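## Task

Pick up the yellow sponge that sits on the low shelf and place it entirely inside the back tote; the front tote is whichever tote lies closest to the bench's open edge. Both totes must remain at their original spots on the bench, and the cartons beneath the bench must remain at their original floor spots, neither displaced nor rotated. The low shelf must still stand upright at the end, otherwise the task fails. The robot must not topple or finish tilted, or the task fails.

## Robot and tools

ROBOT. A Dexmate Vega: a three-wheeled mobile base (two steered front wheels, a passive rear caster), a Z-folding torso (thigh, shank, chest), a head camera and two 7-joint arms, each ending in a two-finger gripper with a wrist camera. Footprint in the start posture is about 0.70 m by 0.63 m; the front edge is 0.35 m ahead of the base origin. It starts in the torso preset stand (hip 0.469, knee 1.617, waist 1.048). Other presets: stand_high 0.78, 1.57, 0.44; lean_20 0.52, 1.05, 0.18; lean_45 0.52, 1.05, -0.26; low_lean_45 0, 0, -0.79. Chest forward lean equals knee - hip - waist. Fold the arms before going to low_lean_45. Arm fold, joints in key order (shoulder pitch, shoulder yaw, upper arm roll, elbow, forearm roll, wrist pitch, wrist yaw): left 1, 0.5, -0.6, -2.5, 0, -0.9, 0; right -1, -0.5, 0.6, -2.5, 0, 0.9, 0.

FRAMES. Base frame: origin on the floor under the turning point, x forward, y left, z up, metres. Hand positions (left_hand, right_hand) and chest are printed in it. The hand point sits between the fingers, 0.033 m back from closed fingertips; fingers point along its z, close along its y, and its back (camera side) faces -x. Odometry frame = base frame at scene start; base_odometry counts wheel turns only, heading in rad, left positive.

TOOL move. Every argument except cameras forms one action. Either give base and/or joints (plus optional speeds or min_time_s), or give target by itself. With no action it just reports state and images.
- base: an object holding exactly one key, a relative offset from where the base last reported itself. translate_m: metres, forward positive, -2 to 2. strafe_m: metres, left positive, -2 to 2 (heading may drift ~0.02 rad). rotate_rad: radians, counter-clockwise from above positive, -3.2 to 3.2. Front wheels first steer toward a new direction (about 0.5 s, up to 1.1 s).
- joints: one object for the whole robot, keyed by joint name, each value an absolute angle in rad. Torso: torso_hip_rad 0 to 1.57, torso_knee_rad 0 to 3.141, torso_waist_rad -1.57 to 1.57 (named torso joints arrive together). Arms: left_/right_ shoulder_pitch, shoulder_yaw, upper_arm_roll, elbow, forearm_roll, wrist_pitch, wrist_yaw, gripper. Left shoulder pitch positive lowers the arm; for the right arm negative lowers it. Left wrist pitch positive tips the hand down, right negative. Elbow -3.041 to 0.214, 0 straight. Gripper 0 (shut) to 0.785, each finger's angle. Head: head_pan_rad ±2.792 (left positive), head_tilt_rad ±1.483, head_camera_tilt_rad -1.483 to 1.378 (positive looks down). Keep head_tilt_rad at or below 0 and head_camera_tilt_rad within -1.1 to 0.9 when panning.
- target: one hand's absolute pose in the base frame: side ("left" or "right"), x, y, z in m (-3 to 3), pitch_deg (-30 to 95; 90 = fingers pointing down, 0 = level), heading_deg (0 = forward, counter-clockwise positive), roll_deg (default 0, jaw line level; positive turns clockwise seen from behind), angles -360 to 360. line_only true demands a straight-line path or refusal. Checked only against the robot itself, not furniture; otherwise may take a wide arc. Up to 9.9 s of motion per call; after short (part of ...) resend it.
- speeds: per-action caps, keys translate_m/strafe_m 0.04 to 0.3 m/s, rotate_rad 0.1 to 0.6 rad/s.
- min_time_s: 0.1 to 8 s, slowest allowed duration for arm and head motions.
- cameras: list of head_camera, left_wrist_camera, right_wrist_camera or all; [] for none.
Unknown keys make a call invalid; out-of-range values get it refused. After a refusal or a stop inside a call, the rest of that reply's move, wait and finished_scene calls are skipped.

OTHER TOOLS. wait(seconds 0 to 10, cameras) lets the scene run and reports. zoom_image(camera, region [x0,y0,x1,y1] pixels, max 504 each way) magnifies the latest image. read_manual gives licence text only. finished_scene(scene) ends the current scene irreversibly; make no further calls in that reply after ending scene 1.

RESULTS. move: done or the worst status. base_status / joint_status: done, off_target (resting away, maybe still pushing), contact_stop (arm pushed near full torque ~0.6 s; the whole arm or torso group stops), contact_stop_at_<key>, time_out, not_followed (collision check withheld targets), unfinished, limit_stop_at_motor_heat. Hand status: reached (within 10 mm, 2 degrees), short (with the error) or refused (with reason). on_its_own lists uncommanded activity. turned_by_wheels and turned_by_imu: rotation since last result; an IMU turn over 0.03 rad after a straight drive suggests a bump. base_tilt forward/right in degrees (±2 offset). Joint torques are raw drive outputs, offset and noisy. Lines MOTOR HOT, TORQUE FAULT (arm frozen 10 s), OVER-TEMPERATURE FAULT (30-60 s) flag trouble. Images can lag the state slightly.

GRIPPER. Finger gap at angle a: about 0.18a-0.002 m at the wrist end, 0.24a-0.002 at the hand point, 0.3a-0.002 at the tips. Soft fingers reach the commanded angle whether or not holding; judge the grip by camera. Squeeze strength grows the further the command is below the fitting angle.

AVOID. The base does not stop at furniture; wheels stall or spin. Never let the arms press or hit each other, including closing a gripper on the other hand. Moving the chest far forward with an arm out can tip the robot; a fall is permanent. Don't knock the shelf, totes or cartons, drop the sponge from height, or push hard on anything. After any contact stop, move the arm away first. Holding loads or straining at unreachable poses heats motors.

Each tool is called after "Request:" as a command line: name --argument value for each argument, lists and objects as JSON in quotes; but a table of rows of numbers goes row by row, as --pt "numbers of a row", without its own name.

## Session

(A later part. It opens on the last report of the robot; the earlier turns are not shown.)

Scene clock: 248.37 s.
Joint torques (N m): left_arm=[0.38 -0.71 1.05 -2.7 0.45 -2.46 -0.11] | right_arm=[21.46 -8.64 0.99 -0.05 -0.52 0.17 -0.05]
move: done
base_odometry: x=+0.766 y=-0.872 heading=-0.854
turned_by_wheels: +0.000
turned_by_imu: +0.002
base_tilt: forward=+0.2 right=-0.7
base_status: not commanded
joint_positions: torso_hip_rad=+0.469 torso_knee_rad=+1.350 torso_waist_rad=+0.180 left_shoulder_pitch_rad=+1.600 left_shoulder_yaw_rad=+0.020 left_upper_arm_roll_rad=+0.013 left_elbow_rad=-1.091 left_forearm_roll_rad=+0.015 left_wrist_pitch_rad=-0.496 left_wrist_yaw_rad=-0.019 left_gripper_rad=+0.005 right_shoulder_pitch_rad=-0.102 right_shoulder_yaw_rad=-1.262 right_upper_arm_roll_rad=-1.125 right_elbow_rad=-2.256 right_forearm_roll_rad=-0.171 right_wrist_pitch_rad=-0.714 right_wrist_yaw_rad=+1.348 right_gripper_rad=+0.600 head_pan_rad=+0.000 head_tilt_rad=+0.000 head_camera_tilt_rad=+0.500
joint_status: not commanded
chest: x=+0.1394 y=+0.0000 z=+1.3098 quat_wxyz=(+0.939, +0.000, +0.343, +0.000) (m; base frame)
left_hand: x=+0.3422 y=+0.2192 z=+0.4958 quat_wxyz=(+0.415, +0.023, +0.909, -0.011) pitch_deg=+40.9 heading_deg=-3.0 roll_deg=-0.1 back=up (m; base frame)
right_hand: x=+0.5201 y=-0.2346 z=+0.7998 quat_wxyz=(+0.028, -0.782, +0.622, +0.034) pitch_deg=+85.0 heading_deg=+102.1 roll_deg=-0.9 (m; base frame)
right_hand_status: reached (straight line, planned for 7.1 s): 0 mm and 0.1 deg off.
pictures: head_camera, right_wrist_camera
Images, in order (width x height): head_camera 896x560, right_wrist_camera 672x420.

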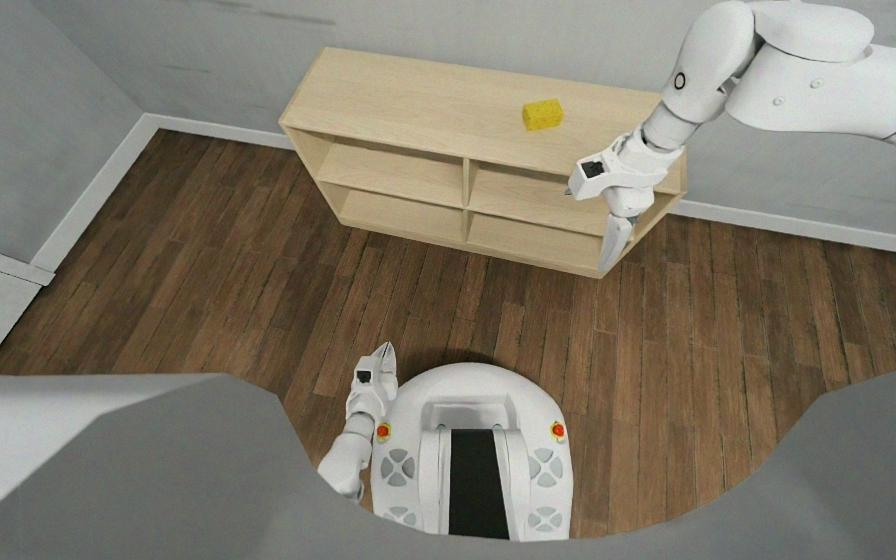

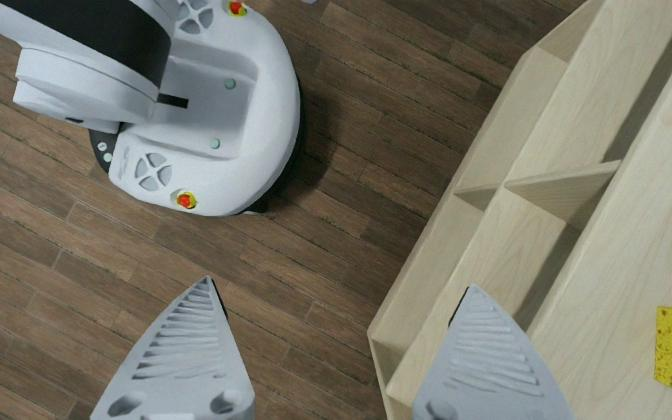

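Request:
move --base '{"translate_m": 0.4}' --cameras '["head_camera", "right_wrist_camera"]'

Scene clock: 260.13 s.
Joint torques (N m): left_arm=[0.65 1.61 0.03 -4.71 -0.92 -1.5 0.1] | right_arm=[19.9 -5.64 2.48 -1.45 -0.23 0.27 -0.05]
move: done
base_odometry: x=+1.029 y=-1.173 heading=-0.853
turned_by_wheels: +0.001
turned_by_imu: +0.003
base_tilt: forward=+0.3 right=-0.7
base_status: done
joint_positions: torso_hip_rad=+0.469 torso_knee_rad=+1.350 torso_waist_rad=+0.180 left_shoulder_pitch_rad=+1.600 left_shoulder_yaw_rad=+0.020 left_upper_arm_roll_rad=+0.013 left_elbow_rad=-1.091 left_forearm_roll_rad=+0.015 left_wrist_pitch_rad=-0.496 left_wrist_yaw_rad=-0.019 left_gripper_rad=+0.005 right_shoulder_pitch_rad=-0.098 right_shoulder_yaw_rad=-1.262 right_upper_arm_roll_rad=-1.128 right_elbow_rad=-2.256 right_forearm_roll_rad=-0.169 right_wrist_pitch_rad=-0.713 right_wrist_yaw_rad=+1.348 right_gripper_rad=+0.600 head_pan_rad=+0.000 head_tilt_rad=+0.000 head_camera_tilt_rad=+0.500
joint_status: not commanded
chest: x=+0.1394 y=+0.0000 z=+1.3098 quat_wxyz=(+0.939, +0.000, +0.343, +0.000) (m; base frame)
left_hand: x=+0.3422 y=+0.2192 z=+0.4958 quat_wxyz=(+0.415, +0.023, +0.909, -0.011) pitch_deg=+40.9 heading_deg=-3.0 roll_deg=-0.1 back=up (m; base frame)
right_hand: x=+0.5201 y=-0.2349 z=+0.8000 quat_wxyz=(+0.027, -0.782, +0.622, +0.034) pitch_deg=+85.0 heading_deg=+102.7 roll_deg=-0.3 (m; base frame)
pictures: head_camera, right_wrist_camera
Images, in order (width x height): head_camera 896x560, right_wrist_camera 672x420.

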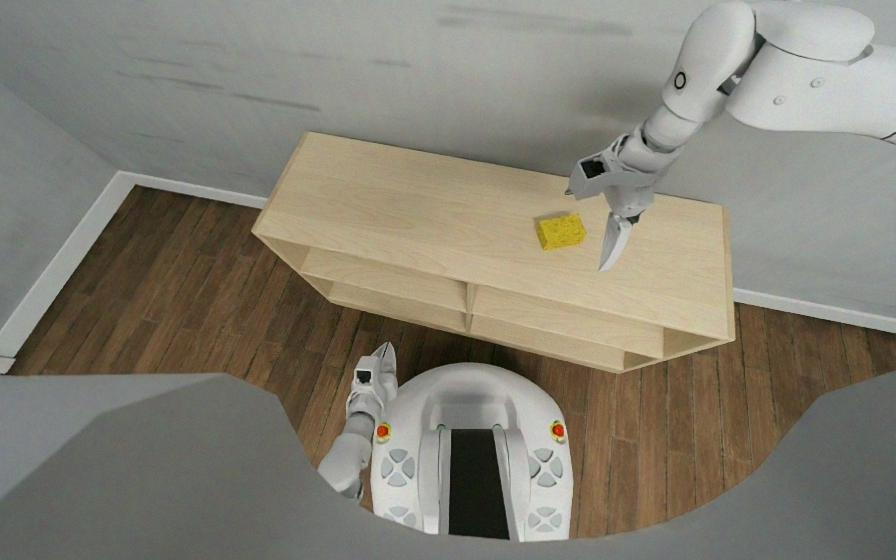

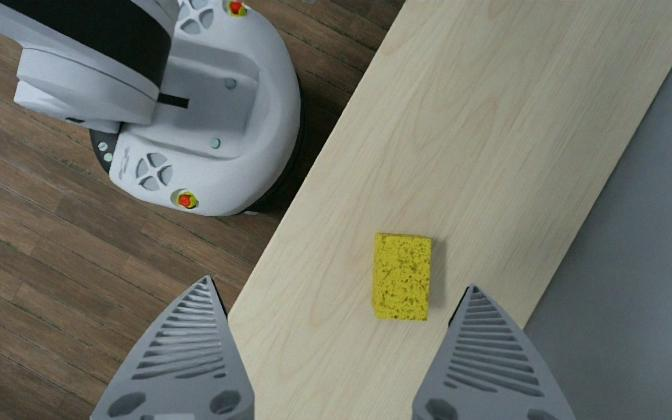

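Request:
move --target '{"side": "right", "x": 0.61, "y": -0.236, "z": 0.68, "pitch_deg": 85, "heading_deg": 103, "line_only": true}' --cameras '["head_camera", "right_wrist_camera"]'

Scene clock: 289.50 s.
Joint torques (N m): left_arm=[-0.87 0.11 0.34 -2.35 0.14 -1.3 0.2] | right_arm=[25.18 -1.7 1.92 -1.08 -0.97 0.52 -0.12]
move: done
base_odometry: x=+1.029 y=-1.173 heading=-0.853
turned_by_wheels: +0.000
turned_by_imu: +0.001
base_tilt: forward=+0.3 right=-0.8
base_status: not commanded
joint_positions: torso_hip_rad=+0.469 torso_knee_rad=+1.350 torso_waist_rad=+0.180 left_shoulder_pitch_rad=+1.600 left_shoulder_yaw_rad=+0.020 left_upper_arm_roll_rad=+0.013 left_elbow_rad=-1.091 left_forearm_roll_rad=+0.015 left_wrist_pitch_rad=-0.496 left_wrist_yaw_rad=-0.019 left_gripper_rad=+0.005 right_shoulder_pitch_rad=-0.081 right_shoulder_yaw_rad=-0.897 right_upper_arm_roll_rad=-1.242 right_elbow_rad=-1.578 right_forearm_roll_rad=-0.252 right_wrist_pitch_rad=-0.396 right_wrist_yaw_rad=+1.212 right_gripper_rad=+0.600 head_pan_rad=+0.000 head_tilt_rad=+0.000 head_camera_tilt_rad=+0.500
joint_status: not commanded
chest: x=+0.1394 y=+0.0000 z=+1.3098 quat_wxyz=(+0.939, +0.000, +0.343, +0.000) (m; base frame)
left_hand: x=+0.3422 y=+0.2192 z=+0.4958 quat_wxyz=(+0.415, +0.023, +0.909, -0.011) pitch_deg=+40.9 heading_deg=-3.0 roll_deg=-0.1 back=up (m; base frame)
right_hand: x=+0.6096 y=-0.2359 z=+0.6806 quat_wxyz=(+0.027, -0.782, +0.622, +0.034) pitch_deg=+85.0 heading_deg=+103.0 roll_deg=+0.0 (m; base frame)
right_hand_status: reached (straight line, planned for 2.5 s): 1 mm and 0.0 deg off.
pictures: head_camera, right_wrist_camera
Images, in order (width x height): head_camera 896x560, right_wrist_camera 672x420.

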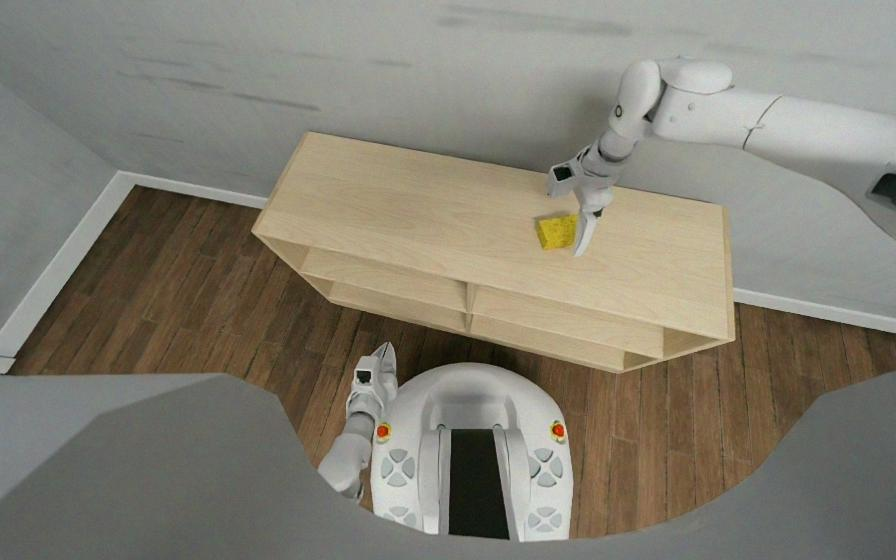

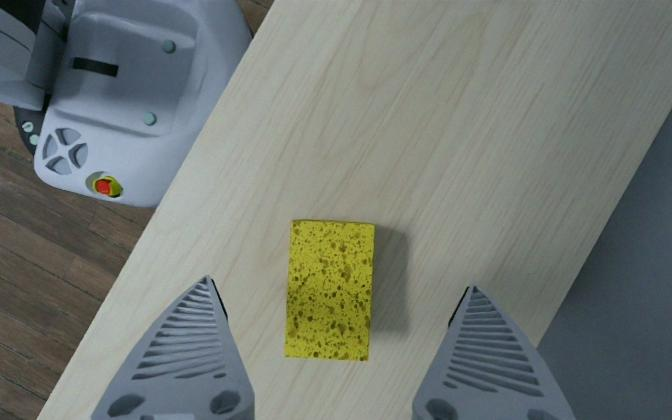

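Request:
move --target '{"side": "right", "x": 0.608, "y": -0.236, "z": 0.618, "pitch_deg": 85, "heading_deg": 103, "line_only": true}' --cameras '["head_camera", "right_wrist_camera"]'

Request:
move --joints '{"right_gripper_rad": 0.15}' --cameras '["head_camera", "right_wrist_camera"]'

Scene clock: 299.83 s.
Joint torques (N m): left_arm=[-0.42 0.1 0.38 -1.61 -0.69 -1.03 0.13] | right_arm=[-19.21 -3.08 -10.77 10.85 -1.54 -1.37 -2.1]
move: done
base_odometry: x=+1.029 y=-1.173 heading=-0.853
turned_by_wheels: +0.000
turned_by_imu: +0.001
base_tilt: forward=+0.2 right=-0.8
base_status: not commanded
joint_positions: torso_hip_rad=+0.469 torso_knee_rad=+1.349 torso_waist_rad=+0.181 left_shoulder_pitch_rad=+1.600 left_shoulder_yaw_rad=+0.020 left_upper_arm_roll_rad=+0.013 left_elbow_rad=-1.091 left_forearm_roll_rad=+0.015 left_wrist_pitch_rad=-0.496 left_wrist_yaw_rad=-0.019 left_gripper_rad=+0.005 right_shoulder_pitch_rad=-0.123 right_shoulder_yaw_rad=-0.787 right_upper_arm_roll_rad=-1.278 right_elbow_rad=-1.359 right_forearm_roll_rad=-0.268 right_wrist_pitch_rad=-0.295 right_wrist_yaw_rad=+1.101 right_gripper_rad=+0.600 head_pan_rad=+0.000 head_tilt_rad=+0.000 head_camera_tilt_rad=+0.500
joint_status: not commanded
chest: x=+0.1383 y=+0.0000 z=+1.3101 quat_wxyz=(+0.939, +0.000, +0.343, +0.000) (m; base frame)
left_hand: x=+0.3425 y=+0.2192 z=+0.4965 quat_wxyz=(+0.416, +0.023, +0.909, -0.011) pitch_deg=+40.8 heading_deg=-3.0 roll_deg=-0.1 back=up (m; base frame)
right_hand: x=+0.6096 y=-0.2353 z=+0.6209 quat_wxyz=(+0.029, -0.782, +0.622, +0.033) pitch_deg=+85.0 heading_deg=+100.3 roll_deg=-2.7 (m; base frame)
right_hand_status: reached (straight line, planned for 1.0 s): 3 mm and 0.2 deg off.
pictures: head_camera, right_wrist_camera
Images, in order (width x height): head_camera 896x560, right_wrist_camera 672x420.

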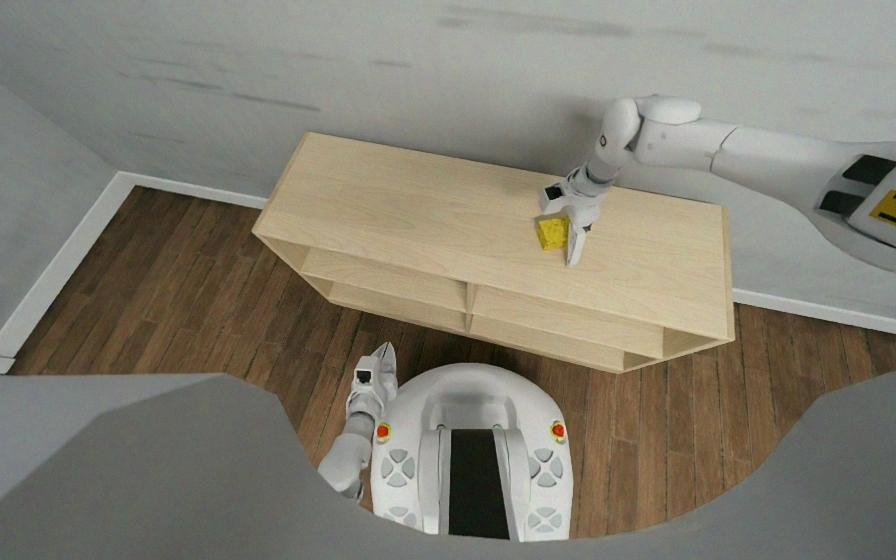

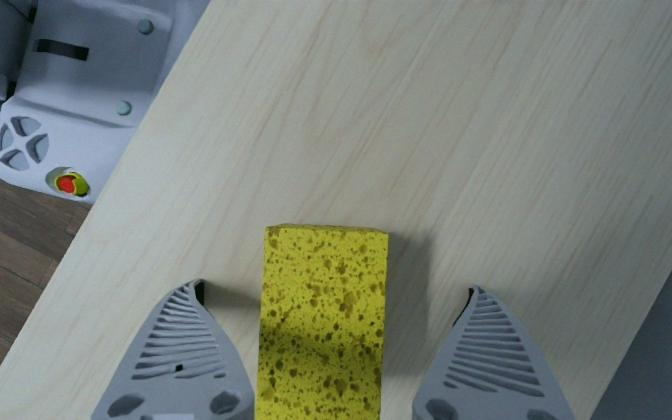

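Scene clock: 300.93 s.
Joint torques (N m): left_arm=[-0.14 0.49 1.55 -2.14 -0.6 -0.89 0] | right_arm=[-10.32 2.78 -7.68 10.29 -0.22 -0.86 -1.06]
move: done
base_odometry: x=+1.029 y=-1.173 heading=-0.853
turned_by_wheels: +0.000
turned_by_imu: +0.000
base_tilt: forward=+0.2 right=-0.8
base_status: not commanded
joint_positions: torso_hip_rad=+0.470 torso_knee_rad=+1.349 torso_waist_rad=+0.181 left_shoulder_pitch_rad=+1.600 left_shoulder_yaw_rad=+0.020 left_upper_arm_roll_rad=+0.013 left_elbow_rad=-1.091 left_forearm_roll_rad=+0.015 left_wrist_pitch_rad=-0.496 left_wrist_yaw_rad=-0.019 left_gripper_rad=+0.005 right_shoulder_pitch_rad=-0.123 right_shoulder_yaw_rad=-0.787 right_upper_arm_roll_rad=-1.279 right_elbow_rad=-1.358 right_forearm_roll_rad=-0.268 right_wrist_pitch_rad=-0.295 right_wrist_yaw_rad=+1.100 right_gripper_rad=+0.151 head_pan_rad=+0.000 head_tilt_rad=+0.000 head_camera_tilt_rad=+0.500
joint_status: all done
chest: x=+0.1381 y=+0.0000 z=+1.3102 quat_wxyz=(+0.940, +0.000, +0.342, +0.000) (m; base frame)
left_hand: x=+0.3425 y=+0.2192 z=+0.4967 quat_wxyz=(+0.416, +0.023, +0.909, -0.011) pitch_deg=+40.8 heading_deg=-3.0 roll_deg=-0.1 back=up (m; base frame)
right_hand: x=+0.6093 y=-0.2354 z=+0.6205 quat_wxyz=(+0.029, -0.782, +0.622, +0.033) pitch_deg=+85.0 heading_deg=+100.3 roll_deg=-2.7 (m; base frame)
pictures: head_camera, right_wrist_camera
Images, in order (width x height): head_camera 896x560, right_wrist_camera 672x420.

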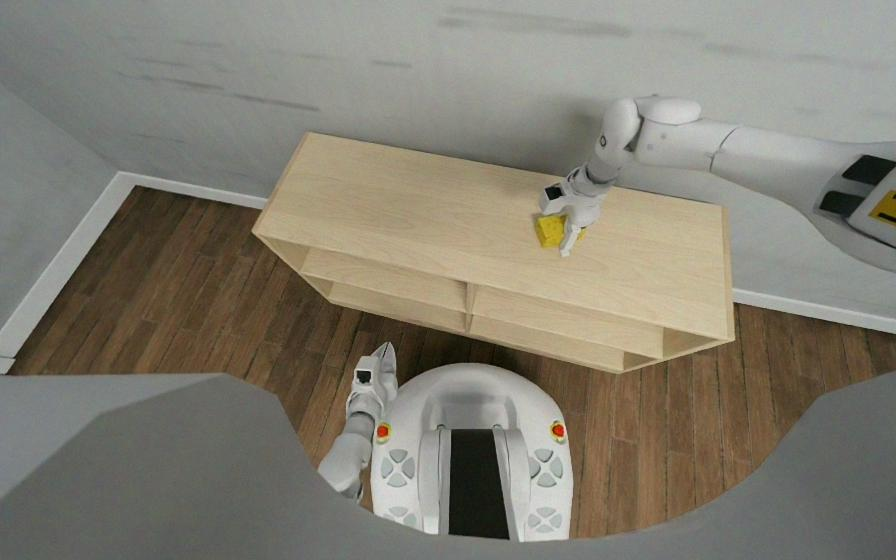

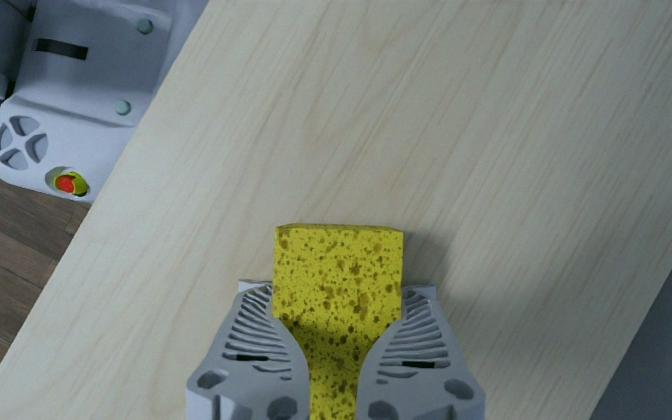

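Request:
move --target '{"side": "right", "x": 0.55, "y": -0.236, "z": 0.8, "pitch_deg": 85, "heading_deg": 103, "line_only": true}' --cameras '["head_camera", "right_wrist_camera"]'

Request:
move --base '{"translate_m": -0.6}' --cameras '["head_camera", "right_wrist_camera"]'

Scene clock: 311.03 s.
Joint torques (N m): left_arm=[-1.05 -1.48 0.7 -3.27 0.27 -2.68 0] | right_arm=[21.03 -8.25 2.82 -8.24 -0.24 -1.18 0.22]
move: done
base_odometry: x=+1.029 y=-1.173 heading=-0.853
turned_by_wheels: +0.000
turned_by_imu: +0.001
base_tilt: forward=+0.2 right=-0.7
base_status: not commanded
joint_positions: torso_hip_rad=+0.469 torso_knee_rad=+1.350 torso_waist_rad=+0.180 left_shoulder_pitch_rad=+1.600 left_shoulder_yaw_rad=+0.020 left_upper_arm_roll_rad=+0.013 left_elbow_rad=-1.091 left_forearm_roll_rad=+0.015 left_wrist_pitch_rad=-0.496 left_wrist_yaw_rad=-0.019 left_gripper_rad=+0.005 right_shoulder_pitch_rad=+0.007 right_shoulder_yaw_rad=-1.198 right_upper_arm_roll_rad=-1.213 right_elbow_rad=-2.126 right_forearm_roll_rad=-0.153 right_wrist_pitch_rad=-0.657 right_wrist_yaw_rad=+1.347 right_gripper_rad=+0.151 head_pan_rad=+0.000 head_tilt_rad=+0.000 head_camera_tilt_rad=+0.500
joint_status: not commanded
chest: x=+0.1393 y=+0.0000 z=+1.3098 quat_wxyz=(+0.939, +0.000, +0.343, +0.000) (m; base frame)
left_hand: x=+0.3422 y=+0.2192 z=+0.4959 quat_wxyz=(+0.415, +0.023, +0.909, -0.011) pitch_deg=+40.9 heading_deg=-3.0 roll_deg=-0.1 back=up (m; base frame)
right_hand: x=+0.5510 y=-0.2360 z=+0.7979 quat_wxyz=(+0.027, -0.782, +0.622, +0.035) pitch_deg=+85.0 heading_deg=+103.7 roll_deg=+0.8 (m; base frame)
right_hand_status: reached (straight line, planned for 2.8 s): 2 mm and 0.1 deg off.
pictures: head_camera, right_wrist_camera
Images, in order (width x height): head_camera 896x560, right_wrist_camera 672x420.

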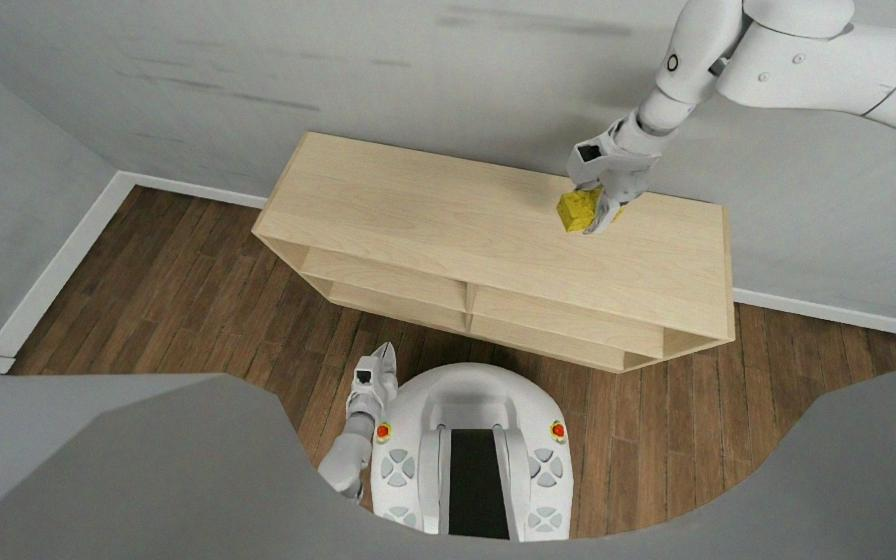

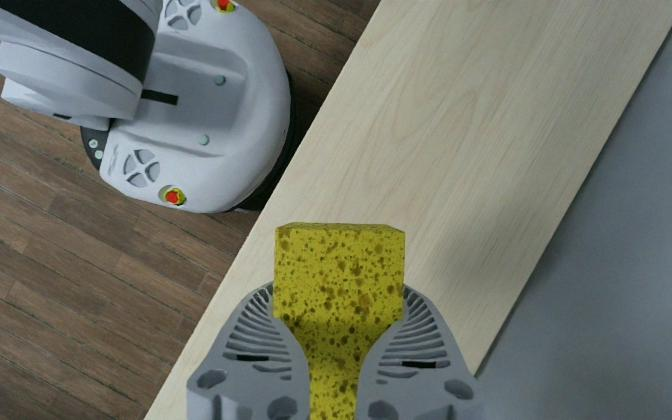

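Scene clock: 314.67 s.
Joint torques (N m): left_arm=[0.11 -0.6 -0.13 -3.29 0.7 -1.68 0.01] | right_arm=[20.94 -7.62 2.92 -6.94 0.21 -0.38 -0.07]
move: done
base_odometry: x=+0.634 y=-0.722 heading=-0.852
turned_by_wheels: +0.001
turned_by_imu: +0.000
base_tilt: forward=+0.2 right=-0.8
base_status: done
joint_positions: torso_hip_rad=+0.469 torso_knee_rad=+1.350 torso_waist_rad=+0.180 left_shoulder_pitch_rad=+1.600 left_shoulder_yaw_rad=+0.020 left_upper_arm_roll_rad=+0.013 left_elbow_rad=-1.091 left_forearm_roll_rad=+0.015 left_wrist_pitch_rad=-0.496 left_wrist_yaw_rad=-0.019 left_gripper_rad=+0.005 right_shoulder_pitch_rad=+0.009 right_shoulder_yaw_rad=-1.200 right_upper_arm_roll_rad=-1.214 right_elbow_rad=-2.130 right_forearm_roll_rad=-0.151 right_wrist_pitch_rad=-0.659 right_wrist_yaw_rad=+1.348 right_gripper_rad=+0.151 head_pan_rad=+0.000 head_tilt_rad=+0.000 head_camera_tilt_rad=+0.500
joint_status: not commanded
chest: x=+0.1394 y=+0.0000 z=+1.3098 quat_wxyz=(+0.939, +0.000, +0.343, +0.000) (m; base frame)
left_hand: x=+0.3422 y=+0.2192 z=+0.4958 quat_wxyz=(+0.415, +0.023, +0.909, -0.011) pitch_deg=+40.9 heading_deg=-3.0 roll_deg=-0.1 back=up (m; base frame)
right_hand: x=+0.5505 y=-0.2360 z=+0.7988 quat_wxyz=(+0.027, -0.782, +0.622, +0.035) pitch_deg=+85.0 heading_deg=+103.9 roll_deg=+1.0 (m; base frame)
pictures: head_camera, right_wrist_camera
Images, in order (width x height): head_camera 896x560, right_wrist_camera 672x420.

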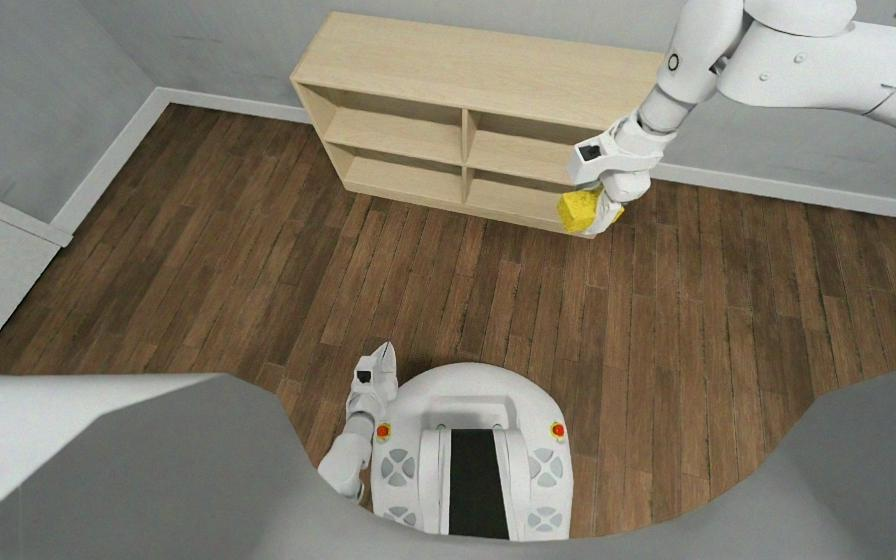

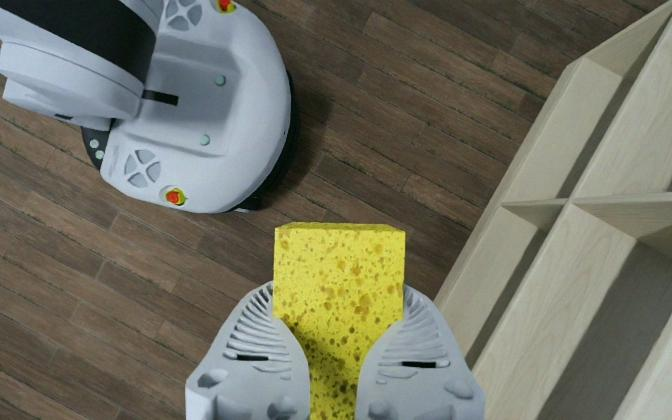

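Request:
move --base '{"rotate_rad": -2.636}' --joints '{"right_shoulder_pitch_rad": -1.6, "right_shoulder_yaw_rad": 0, "right_upper_arm_roll_rad": 0, "right_elbow_rad": -2.2, "right_forearm_roll_rad": 0, "right_wrist_pitch_rad": -0.77, "right_wrist_yaw_rad": 0, "head_camera_tilt_rad": 0}' --cameras '["head_camera", "right_wrist_camera"]'

Request:
move --base '{"translate_m": 1.2}' --joints '{"head_pan_rad": 0.6}' --cameras '["head_camera"]'

Scene clock: 348.20 s.
Joint torques (N m): left_arm=[0.16 -0.51 0.63 -2.57 0.7 -1.85 -0.06] | right_arm=[-8.14 1.22 2.24 -13.82 -0.19 1.16 -0.38]
move: done
base_odometry: x=+0.634 y=-0.724 heading=+2.791
turned_by_wheels: -2.641
turned_by_imu: -2.618
base_tilt: forward=+0.2 right=-0.8
base_status: done
joint_positions: torso_hip_rad=+0.469 torso_knee_rad=+1.350 torso_waist_rad=+0.180 left_shoulder_pitch_rad=+1.600 left_shoulder_yaw_rad=+0.020 left_upper_arm_roll_rad=+0.013 left_elbow_rad=-1.091 left_forearm_roll_rad=+0.015 left_wrist_pitch_rad=-0.496 left_wrist_yaw_rad=-0.019 left_gripper_rad=+0.005 right_shoulder_pitch_rad=-1.596 right_shoulder_yaw_rad=-0.003 right_upper_arm_roll_rad=-0.003 right_elbow_rad=-2.200 right_forearm_roll_rad=-0.001 right_wrist_pitch_rad=-0.770 right_wrist_yaw_rad=+0.003 right_gripper_rad=+0.151 head_pan_rad=+0.000 head_tilt_rad=+0.000 head_camera_tilt_rad=+0.000
joint_status: all done
chest: x=+0.1394 y=+0.0000 z=+1.3098 quat_wxyz=(+0.939, +0.000, +0.343, +0.000) (m; base frame)
left_hand: x=+0.3422 y=+0.2192 z=+0.4958 quat_wxyz=(+0.415, +0.023, +0.909, -0.011) pitch_deg=+40.9 heading_deg=-3.0 roll_deg=-0.1 back=up (m; base frame)
right_hand: x=+0.5059 y=-0.2268 z=+0.6515 quat_wxyz=(+0.345, -0.003, +0.939, +0.002) pitch_deg=+49.7 heading_deg=+0.5 roll_deg=+0.2 back=up (m; base frame)
pictures: head_camera, right_wrist_camera
Images, in order (width x height): head_camera 896x560, right_wrist_camera 672x420.

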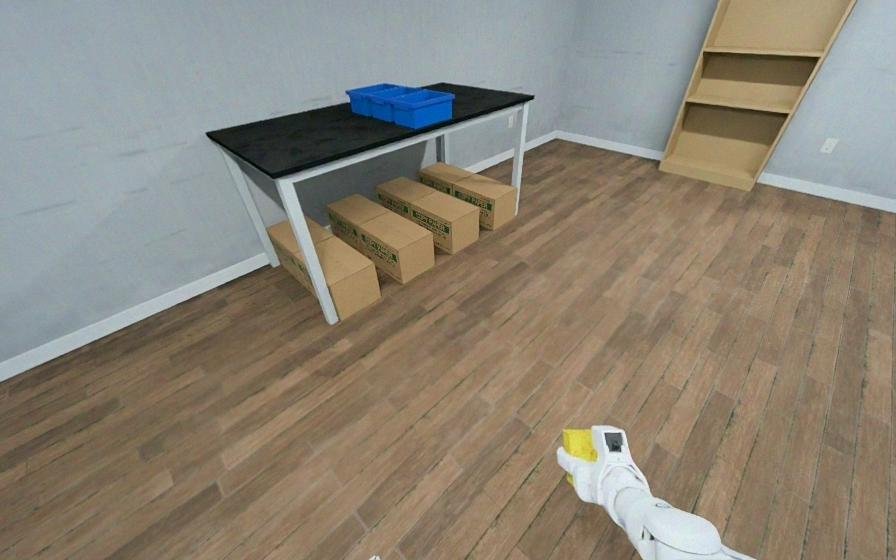

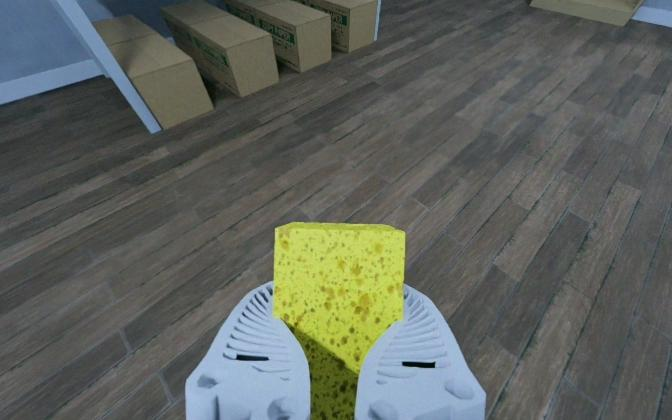

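Scene clock: 354.60 s.
Joint torques (N m): left_arm=[1.8 2.38 0.69 -2.72 0.62 -1.29 0.04] | right_arm=[-7.06 0.76 1.58 -13.99 0.03 1.29 -0.29]
move: done
base_odometry: x=-0.492 y=-0.311 heading=+2.789
turned_by_wheels: -0.001
turned_by_imu: +0.005
base_tilt: forward=+0.2 right=-0.8
base_status: done
joint_positions: torso_hip_rad=+0.469 torso_knee_rad=+1.350 torso_waist_rad=+0.180 left_shoulder_pitch_rad=+1.600 left_shoulder_yaw_rad=+0.020 left_upper_arm_roll_rad=+0.013 left_elbow_rad=-1.091 left_forearm_roll_rad=+0.015 left_wrist_pitch_rad=-0.496 left_wrist_yaw_rad=-0.019 left_gripper_rad=+0.005 right_shoulder_pitch_rad=-1.600 right_shoulder_yaw_rad=+0.000 right_upper_arm_roll_rad=+0.000 right_elbow_rad=-2.200 right_forearm_roll_rad=+0.000 right_wrist_pitch_rad=-0.770 right_wrist_yaw_rad=+0.000 right_gripper_rad=+0.151 head_pan_rad=+0.600 head_tilt_rad=+0.000 head_camera_tilt_rad=+0.000
joint_status: all done
chest: x=+0.1394 y=+0.0000 z=+1.3097 quat_wxyz=(+0.939, +0.000, +0.343, +0.000) (m; base frame)
left_hand: x=+0.3422 y=+0.2192 z=+0.4958 quat_wxyz=(+0.415, +0.023, +0.909, -0.011) pitch_deg=+40.9 heading_deg=-3.0 roll_deg=-0.1 back=up (m; base frame)
right_hand: x=+0.5035 y=-0.2292 z=+0.6502 quat_wxyz=(+0.343, +0.000, +0.939, +0.000) pitch_deg=+49.9 heading_deg=+0.0 roll_deg=+0.0 back=up (m; base frame)
pictures: head_camera
Images, in order (width x height): head_camera 896x560.

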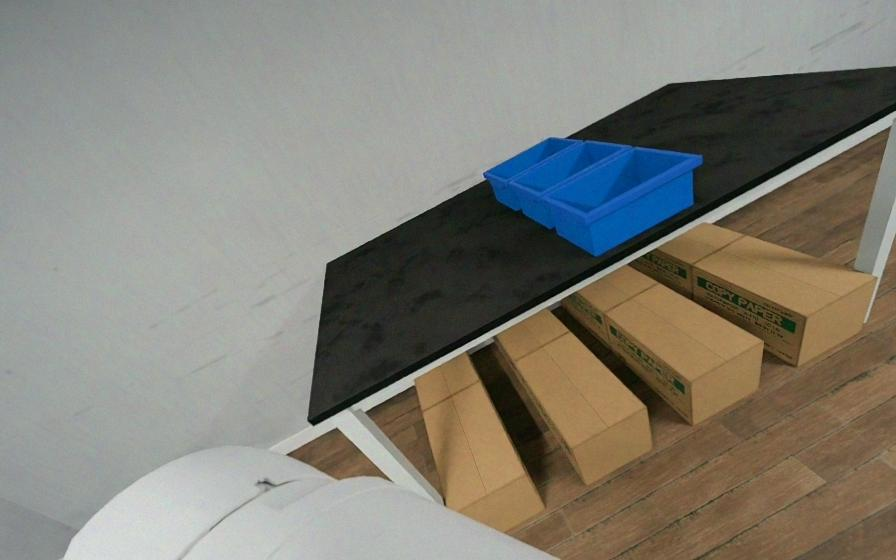

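Request:
move --base '{"rotate_rad": 0.9}' --joints '{"head_pan_rad": 0, "head_camera_tilt_rad": 0.2}' --cameras '["head_camera"]'

Scene clock: 365.23 s.
Joint torques (N m): left_arm=[-2.11 -0.97 0.98 -2.98 -0.31 -1.28 0.14] | right_arm=[-7.66 2.47 2.44 -13.57 0.14 1.86 -0.25]
move: done
base_odometry: x=-0.493 y=-0.310 heading=-2.593
turned_by_wheels: +0.901
turned_by_imu: +0.895
base_tilt: forward=+0.2 right=-0.7
base_status: done
joint_positions: torso_hip_rad=+0.469 torso_knee_rad=+1.350 torso_waist_rad=+0.180 left_shoulder_pitch_rad=+1.600 left_shoulder_yaw_rad=+0.020 left_upper_arm_roll_rad=+0.013 left_elbow_rad=-1.091 left_forearm_roll_rad=+0.015 left_wrist_pitch_rad=-0.496 left_wrist_yaw_rad=-0.019 left_gripper_rad=+0.005 right_shoulder_pitch_rad=-1.600 right_shoulder_yaw_rad=+0.000 right_upper_arm_roll_rad=+0.000 right_elbow_rad=-2.200 right_forearm_roll_rad=+0.000 right_wrist_pitch_rad=-0.770 right_wrist_yaw_rad=+0.000 right_gripper_rad=+0.151 head_pan_rad=+0.000 head_tilt_rad=+0.000 head_camera_tilt_rad=+0.200
joint_status: all done
chest: x=+0.1394 y=+0.0000 z=+1.3098 quat_wxyz=(+0.939, +0.000, +0.343, +0.000) (m; base frame)
left_hand: x=+0.3422 y=+0.2192 z=+0.4958 quat_wxyz=(+0.415, +0.023, +0.909, -0.011) pitch_deg=+40.9 heading_deg=-3.0 roll_deg=-0.1 back=up (m; base frame)
right_hand: x=+0.5035 y=-0.2292 z=+0.6502 quat_wxyz=(+0.343, +0.000, +0.939, +0.000) pitch_deg=+49.9 heading_deg=+0.0 roll_deg=+0.0 back=up (m; base frame)
pictures: head_camera
Images, in order (width x height): head_camera 896x560.

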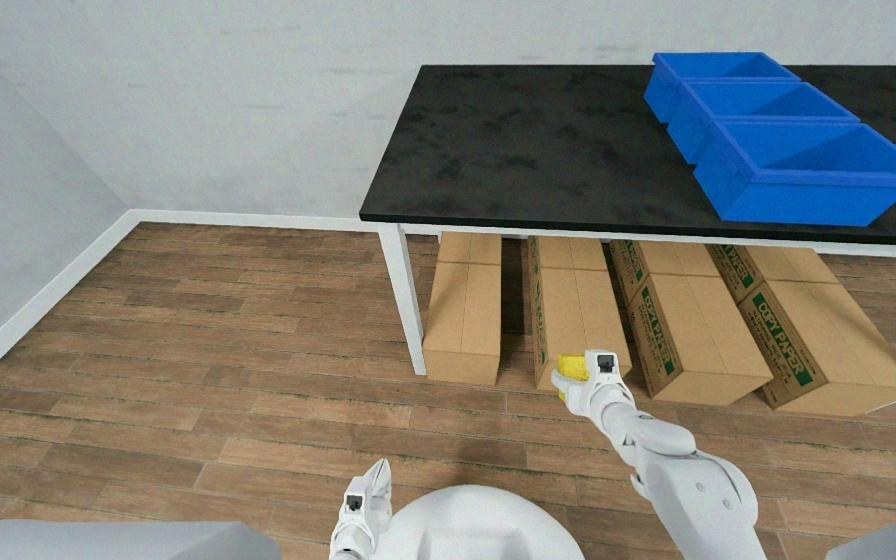

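Request:
move --base '{"rotate_rad": -0.06}' --cameras '[]'

Request:
move --base '{"strafe_m": -0.42}' --cameras '[]'

Request:
move --target '{"side": "right", "x": 0.58, "y": -0.2, "z": 1.2, "pitch_deg": 45, "heading_deg": 0}' --cameras '["head_camera"]'

Scene clock: 407.80 s.
Joint torques (N m): left_arm=[-2.52 1.07 -0.81 -3.44 0.17 -0.86 0.48] | right_arm=[-8.32 -0.88 2.71 -14.87 0.47 1.59 -0.46]
move: done
base_odometry: x=-0.493 y=-0.310 heading=-2.653
turned_by_wheels: -0.060
turned_by_imu: -0.059
base_tilt: forward=+0.2 right=-0.7
base_status: done
joint_positions: torso_hip_rad=+0.469 torso_knee_rad=+1.350 torso_waist_rad=+0.180 left_shoulder_pitch_rad=+1.600 left_shoulder_yaw_rad=+0.020 left_upper_arm_roll_rad=+0.013 left_elbow_rad=-1.091 left_forearm_roll_rad=+0.015 left_wrist_pitch_rad=-0.496 left_wrist_yaw_rad=-0.019 left_gripper_rad=+0.005 right_shoulder_pitch_rad=-1.600 right_shoulder_yaw_rad=+0.000 right_upper_arm_roll_rad=+0.000 right_elbow_rad=-2.200 right_forearm_roll_rad=+0.000 right_wrist_pitch_rad=-0.770 right_wrist_yaw_rad=+0.000 right_gripper_rad=+0.151 head_pan_rad=+0.000 head_tilt_rad=+0.000 head_camera_tilt_rad=+0.200
joint_status: not commanded
chest: x=+0.1394 y=+0.0000 z=+1.3098 quat_wxyz=(+0.939, +0.000, +0.343, +0.000) (m; base frame)
left_hand: x=+0.3422 y=+0.2192 z=+0.4958 quat_wxyz=(+0.415, +0.023, +0.909, -0.011) pitch_deg=+40.9 heading_deg=-3.0 roll_deg=-0.1 back=up (m; base frame)
right_hand: x=+0.5035 y=-0.2292 z=+0.6502 quat_wxyz=(+0.343, +0.000, +0.939, +0.000) pitch_deg=+49.9 heading_deg=+0.0 roll_deg=+0.0 back=up (m; base frame)
pictures: none
No camera images: "cameras" was empty.

Scene clock: 411.33 s.
Joint torques (N m): left_arm=[-1.08 0.82 2.06 -3.91 0.41 -0.2 -0.32] | right_arm=[-5.02 0.46 3.61 -14.13 -0.24 2.2 -0.39]
move: done
base_odometry: x=-0.688 y=+0.060 heading=-2.662
turned_by_wheels: -0.009
turned_by_imu: -0.005
base_tilt: forward=+0.2 right=-0.8
base_status: done
joint_positions: torso_hip_rad=+0.469 torso_knee_rad=+1.350 torso_waist_rad=+0.180 left_shoulder_pitch_rad=+1.600 left_shoulder_yaw_rad=+0.020 left_upper_arm_roll_rad=+0.013 left_elbow_rad=-1.091 left_forearm_roll_rad=+0.015 left_wrist_pitch_rad=-0.496 left_wrist_yaw_rad=-0.019 left_gripper_rad=+0.005 right_shoulder_pitch_rad=-1.600 right_shoulder_yaw_rad=+0.000 right_upper_arm_roll_rad=+0.000 right_elbow_rad=-2.200 right_forearm_roll_rad=+0.000 right_wrist_pitch_rad=-0.770 right_wrist_yaw_rad=+0.000 right_gripper_rad=+0.151 head_pan_rad=+0.000 head_tilt_rad=+0.000 head_camera_tilt_rad=+0.200
joint_status: not commanded
chest: x=+0.1394 y=+0.0000 z=+1.3098 quat_wxyz=(+0.939, +0.000, +0.343, +0.000) (m; base frame)
left_hand: x=+0.3422 y=+0.2192 z=+0.4958 quat_wxyz=(+0.415, +0.023, +0.909, -0.011) pitch_deg=+40.9 heading_deg=-3.0 roll_deg=-0.1 back=up (m; base frame)
right_hand: x=+0.5035 y=-0.2292 z=+0.6502 quat_wxyz=(+0.343, +0.000, +0.939, +0.000) pitch_deg=+49.9 heading_deg=+0.0 roll_deg=+0.0 back=up (m; base frame)
pictures: none
No camera images: "cameras" was empty.

Scene clock: 422.50 s.
Joint torques (N m): left_arm=[-1.35 -0.33 0.35 -2.72 -0.08 -1.96 -0.16] | right_arm=[18.52 -0.3 2.03 -0.07 -0.15 -1.29 0.24]
move: short
base_odometry: x=-0.688 y=+0.060 heading=-2.662
turned_by_wheels: +0.000
turned_by_imu: +0.002
base_tilt: forward=+0.2 right=-0.7
base_status: not commanded
joint_positions: torso_hip_rad=+0.469 torso_knee_rad=+1.350 torso_waist_rad=+0.180 left_shoulder_pitch_rad=+1.600 left_shoulder_yaw_rad=+0.020 left_upper_arm_roll_rad=+0.013 left_elbow_rad=-1.091 left_forearm_roll_rad=+0.015 left_wrist_pitch_rad=-0.496 left_wrist_yaw_rad=-0.019 left_gripper_rad=+0.005 right_shoulder_pitch_rad=+1.462 right_shoulder_yaw_rad=-1.146 right_upper_arm_roll_rad=-2.084 right_elbow_rad=-2.604 right_forearm_roll_rad=-0.244 right_wrist_pitch_rad=+0.099 right_wrist_yaw_rad=+1.081 right_gripper_rad=+0.151 head_pan_rad=+0.000 head_tilt_rad=+0.000 head_camera_tilt_rad=+0.200
joint_status: not commanded
chest: x=+0.1394 y=+0.0000 z=+1.3098 quat_wxyz=(+0.939, +0.000, +0.343, +0.000) (m; base frame)
left_hand: x=+0.3422 y=+0.2192 z=+0.4958 quat_wxyz=(+0.415, +0.023, +0.909, -0.011) pitch_deg=+40.9 heading_deg=-3.0 roll_deg=-0.1 back=up (m; base frame)
right_hand: x=+0.5789 y=-0.0561 z=+1.1022 quat_wxyz=(+0.123, -0.956, -0.029, -0.263) pitch_deg=+56.2 heading_deg=+26.8 roll_deg=+23.3 back=down (m; base frame)
right_hand_status: short (part of a checked arc of 12.3 s [a long move; over the whole arc the hand travels 1.63 m to end 0.56 m from its start, up to 0.52 m off the straight line; right_shoulder_pitch_rad turns most, 3.82 rad; on the way or at its end the hand turns up to 180 deg from its attitude at the start], the rest not played, planned for 9.9 s): 174 mm and 20.3 deg off.
pictures: head_camera
Images, in order (width x height): head_camera 896x560.

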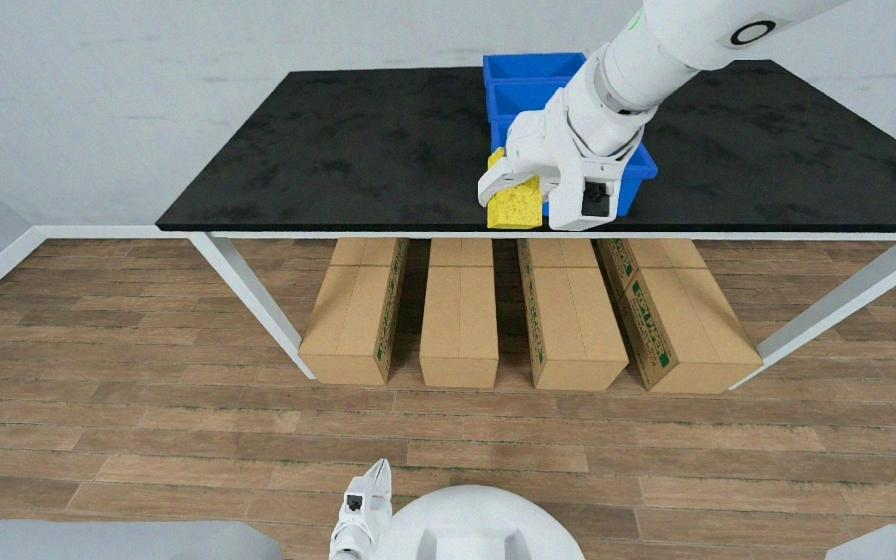

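Request:
move --base '{"translate_m": -0.35}' --joints '{"right_shoulder_pitch_rad": -1.6, "right_shoulder_yaw_rad": 0, "right_upper_arm_roll_rad": 0, "right_elbow_rad": -2.2, "right_forearm_roll_rad": 0, "right_wrist_pitch_rad": -0.77, "right_wrist_yaw_rad": 0}' --min_time_s 8 --cameras '["head_camera"]'

Request:
move --joints '{"torso_hip_rad": 1.0, "torso_knee_rad": 2.4, "torso_waist_rad": 0.8}' --cameras '["head_camera"]'

Request:
move --joints '{"right_shoulder_pitch_rad": -0.551, "right_elbow_rad": -1.92, "right_wrist_pitch_rad": -1.204}' --cameras '["head_camera"]'

Scene clock: 487.60 s.
Joint torques (N m): left_arm=[-0.69 0.92 0.21 -2.05 0.12 -2.48 -0.45] | right_arm=[-7 2.65 4.16 -8.46 0.29 1.78 -0.18]
move: done
base_odometry: x=-0.378 y=+0.222 heading=-2.661
turned_by_wheels: +0.001
turned_by_imu: +0.003
base_tilt: forward=+0.2 right=-0.8
base_status: done
joint_positions: torso_hip_rad=+0.469 torso_knee_rad=+1.350 torso_waist_rad=+0.180 left_shoulder_pitch_rad=+1.600 left_shoulder_yaw_rad=+0.020 left_upper_arm_roll_rad=+0.013 left_elbow_rad=-1.091 left_forearm_roll_rad=+0.015 left_wrist_pitch_rad=-0.496 left_wrist_yaw_rad=-0.019 left_gripper_rad=+0.005 right_shoulder_pitch_rad=-1.596 right_shoulder_yaw_rad=-0.002 right_upper_arm_roll_rad=-0.003 right_elbow_rad=-2.201 right_forearm_roll_rad=+0.000 right_wrist_pitch_rad=-0.769 right_wrist_yaw_rad=+0.002 right_gripper_rad=+0.151 head_pan_rad=+0.000 head_tilt_rad=+0.000 head_camera_tilt_rad=+0.200
joint_status: all done
chest: x=+0.1394 y=+0.0000 z=+1.3098 quat_wxyz=(+0.939, +0.000, +0.343, +0.000) (m; base frame)
left_hand: x=+0.3422 y=+0.2192 z=+0.4959 quat_wxyz=(+0.415, +0.023, +0.909, -0.011) pitch_deg=+40.9 heading_deg=-3.0 roll_deg=-0.1 back=up (m; base frame)
right_hand: x=+0.5066 y=-0.2273 z=+0.6524 quat_wxyz=(+0.346, -0.002, +0.938, +0.001) pitch_deg=+49.6 heading_deg=+0.4 roll_deg=+0.1 back=up (m; base frame)
pictures: head_camera
Images, in order (width x height): head_camera 896x560.

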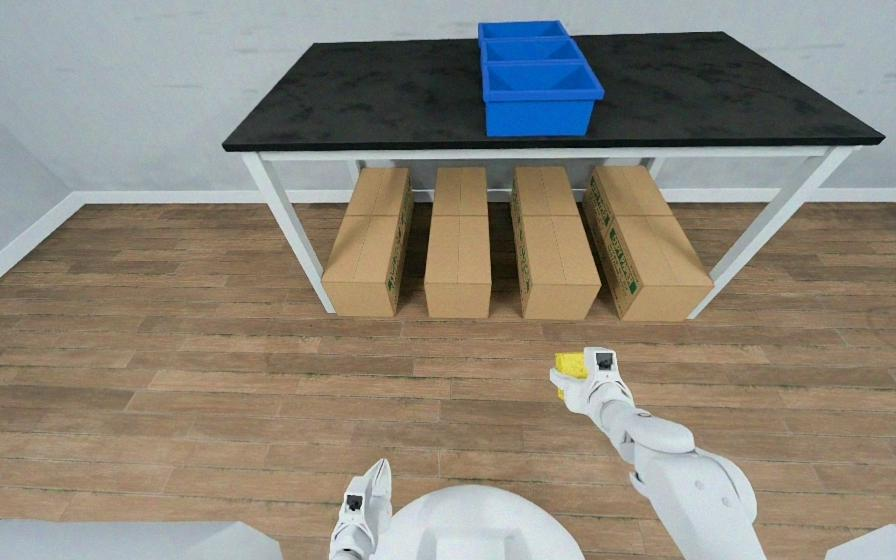

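Scene clock: 492.77 s.
Joint torques (N m): left_arm=[-4.22 0.51 0.19 -5.11 0.9 -1.91 0.14] | right_arm=[-7.23 -1.4 2.72 -7.6 -0.11 1.57 0.17]
move: done
base_odometry: x=-0.378 y=+0.222 heading=-2.661
turned_by_wheels: +0.000
turned_by_imu: +0.001
base_tilt: forward=+0.2 right=-0.8
base_status: not commanded
joint_positions: torso_hip_rad=+1.000 torso_knee_rad=+2.400 torso_waist_rad=+0.800 left_shoulder_pitch_rad=+1.600 left_shoulder_yaw_rad=+0.020 left_upper_arm_roll_rad=+0.013 left_elbow_rad=-1.091 left_forearm_roll_rad=+0.015 left_wrist_pitch_rad=-0.496 left_wrist_yaw_rad=-0.019 left_gripper_rad=+0.005 right_shoulder_pitch_rad=-1.600 right_shoulder_yaw_rad=+0.000 right_upper_arm_roll_rad=+0.000 right_elbow_rad=-2.200 right_forearm_roll_rad=+0.000 right_wrist_pitch_rad=-0.770 right_wrist_yaw_rad=+0.000 right_gripper_rad=+0.151 head_pan_rad=+0.000 head_tilt_rad=+0.000 head_camera_tilt_rad=+0.200
joint_status: all done
chest: x=+0.1396 y=+0.0000 z=+1.4992 quat_wxyz=(+0.955, +0.000, +0.296, +0.000) (m; base frame)
left_hand: x=+0.4235 y=+0.2192 z=+0.7099 quat_wxyz=(+0.461, +0.024, +0.887, -0.010) pitch_deg=+35.1 heading_deg=-2.8 roll_deg=+0.3 back=up (m; base frame)
right_hand: x=+0.5686 y=-0.2292 z=+0.8800 quat_wxyz=(+0.390, +0.000, +0.921, +0.000) pitch_deg=+44.1 heading_deg=+0.0 roll_deg=+0.0 back=up (m; base frame)
pictures: head_camera
Images, in order (width x height): head_camera 896x560.

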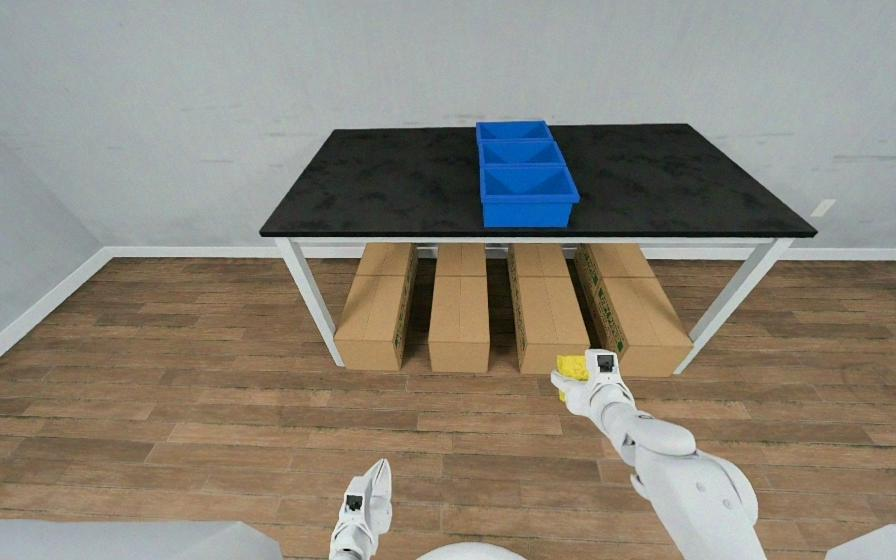

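Scene clock: 497.60 s.
Joint torques (N m): left_arm=[-2.05 1.42 -0.67 -2.19 0.46 -1.48 -0.19] | right_arm=[23.66 0.12 2.09 -8.25 -0.24 2.57 -0.43]
move: done
base_odometry: x=-0.378 y=+0.222 heading=-2.661
turned_by_wheels: +0.000
turned_by_imu: +0.001
base_tilt: forward=+0.2 right=-0.7
base_status: not commanded
joint_positions: torso_hip_rad=+1.000 torso_knee_rad=+2.400 torso_waist_rad=+0.800 left_shoulder_pitch_rad=+1.600 left_shoulder_yaw_rad=+0.020 left_upper_arm_roll_rad=+0.013 left_elbow_rad=-1.091 left_forearm_roll_rad=+0.015 left_wrist_pitch_rad=-0.496 left_wrist_yaw_rad=-0.019 left_gripper_rad=+0.005 right_shoulder_pitch_rad=-0.555 right_shoulder_yaw_rad=+0.000 right_upper_arm_roll_rad=+0.000 right_elbow_rad=-1.921 right_forearm_roll_rad=+0.000 right_wrist_pitch_rad=-1.202 right_wrist_yaw_rad=+0.000 right_gripper_rad=+0.151 head_pan_rad=+0.000 head_tilt_rad=+0.000 head_camera_tilt_rad=+0.200
joint_status: all done
chest: x=+0.1396 y=+0.0000 z=+1.4992 quat_wxyz=(+0.955, +0.000, +0.296, +0.000) (m; base frame)
left_hand: x=+0.4235 y=+0.2192 z=+0.7099 quat_wxyz=(+0.461, +0.024, +0.887, -0.010) pitch_deg=+35.1 heading_deg=-2.8 roll_deg=+0.3 back=up (m; base frame)
right_hand: x=+0.9197 y=-0.2293 z=+1.2191 quat_wxyz=(+0.538, +0.000, +0.843, +0.000) pitch_deg=+25.0 heading_deg=+0.0 roll_deg=+0.0 back=up (m; base frame)
pictures: head_camera
Images, in order (width x height): head_camera 896x560.

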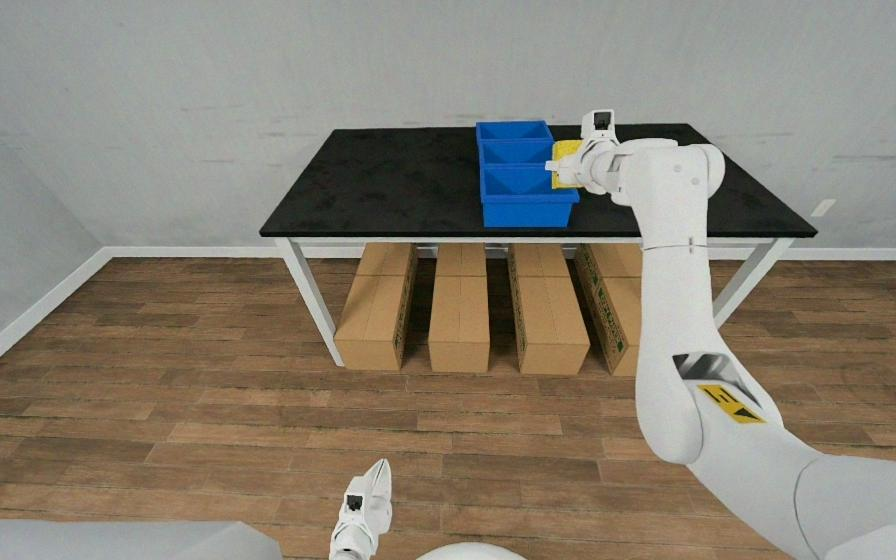

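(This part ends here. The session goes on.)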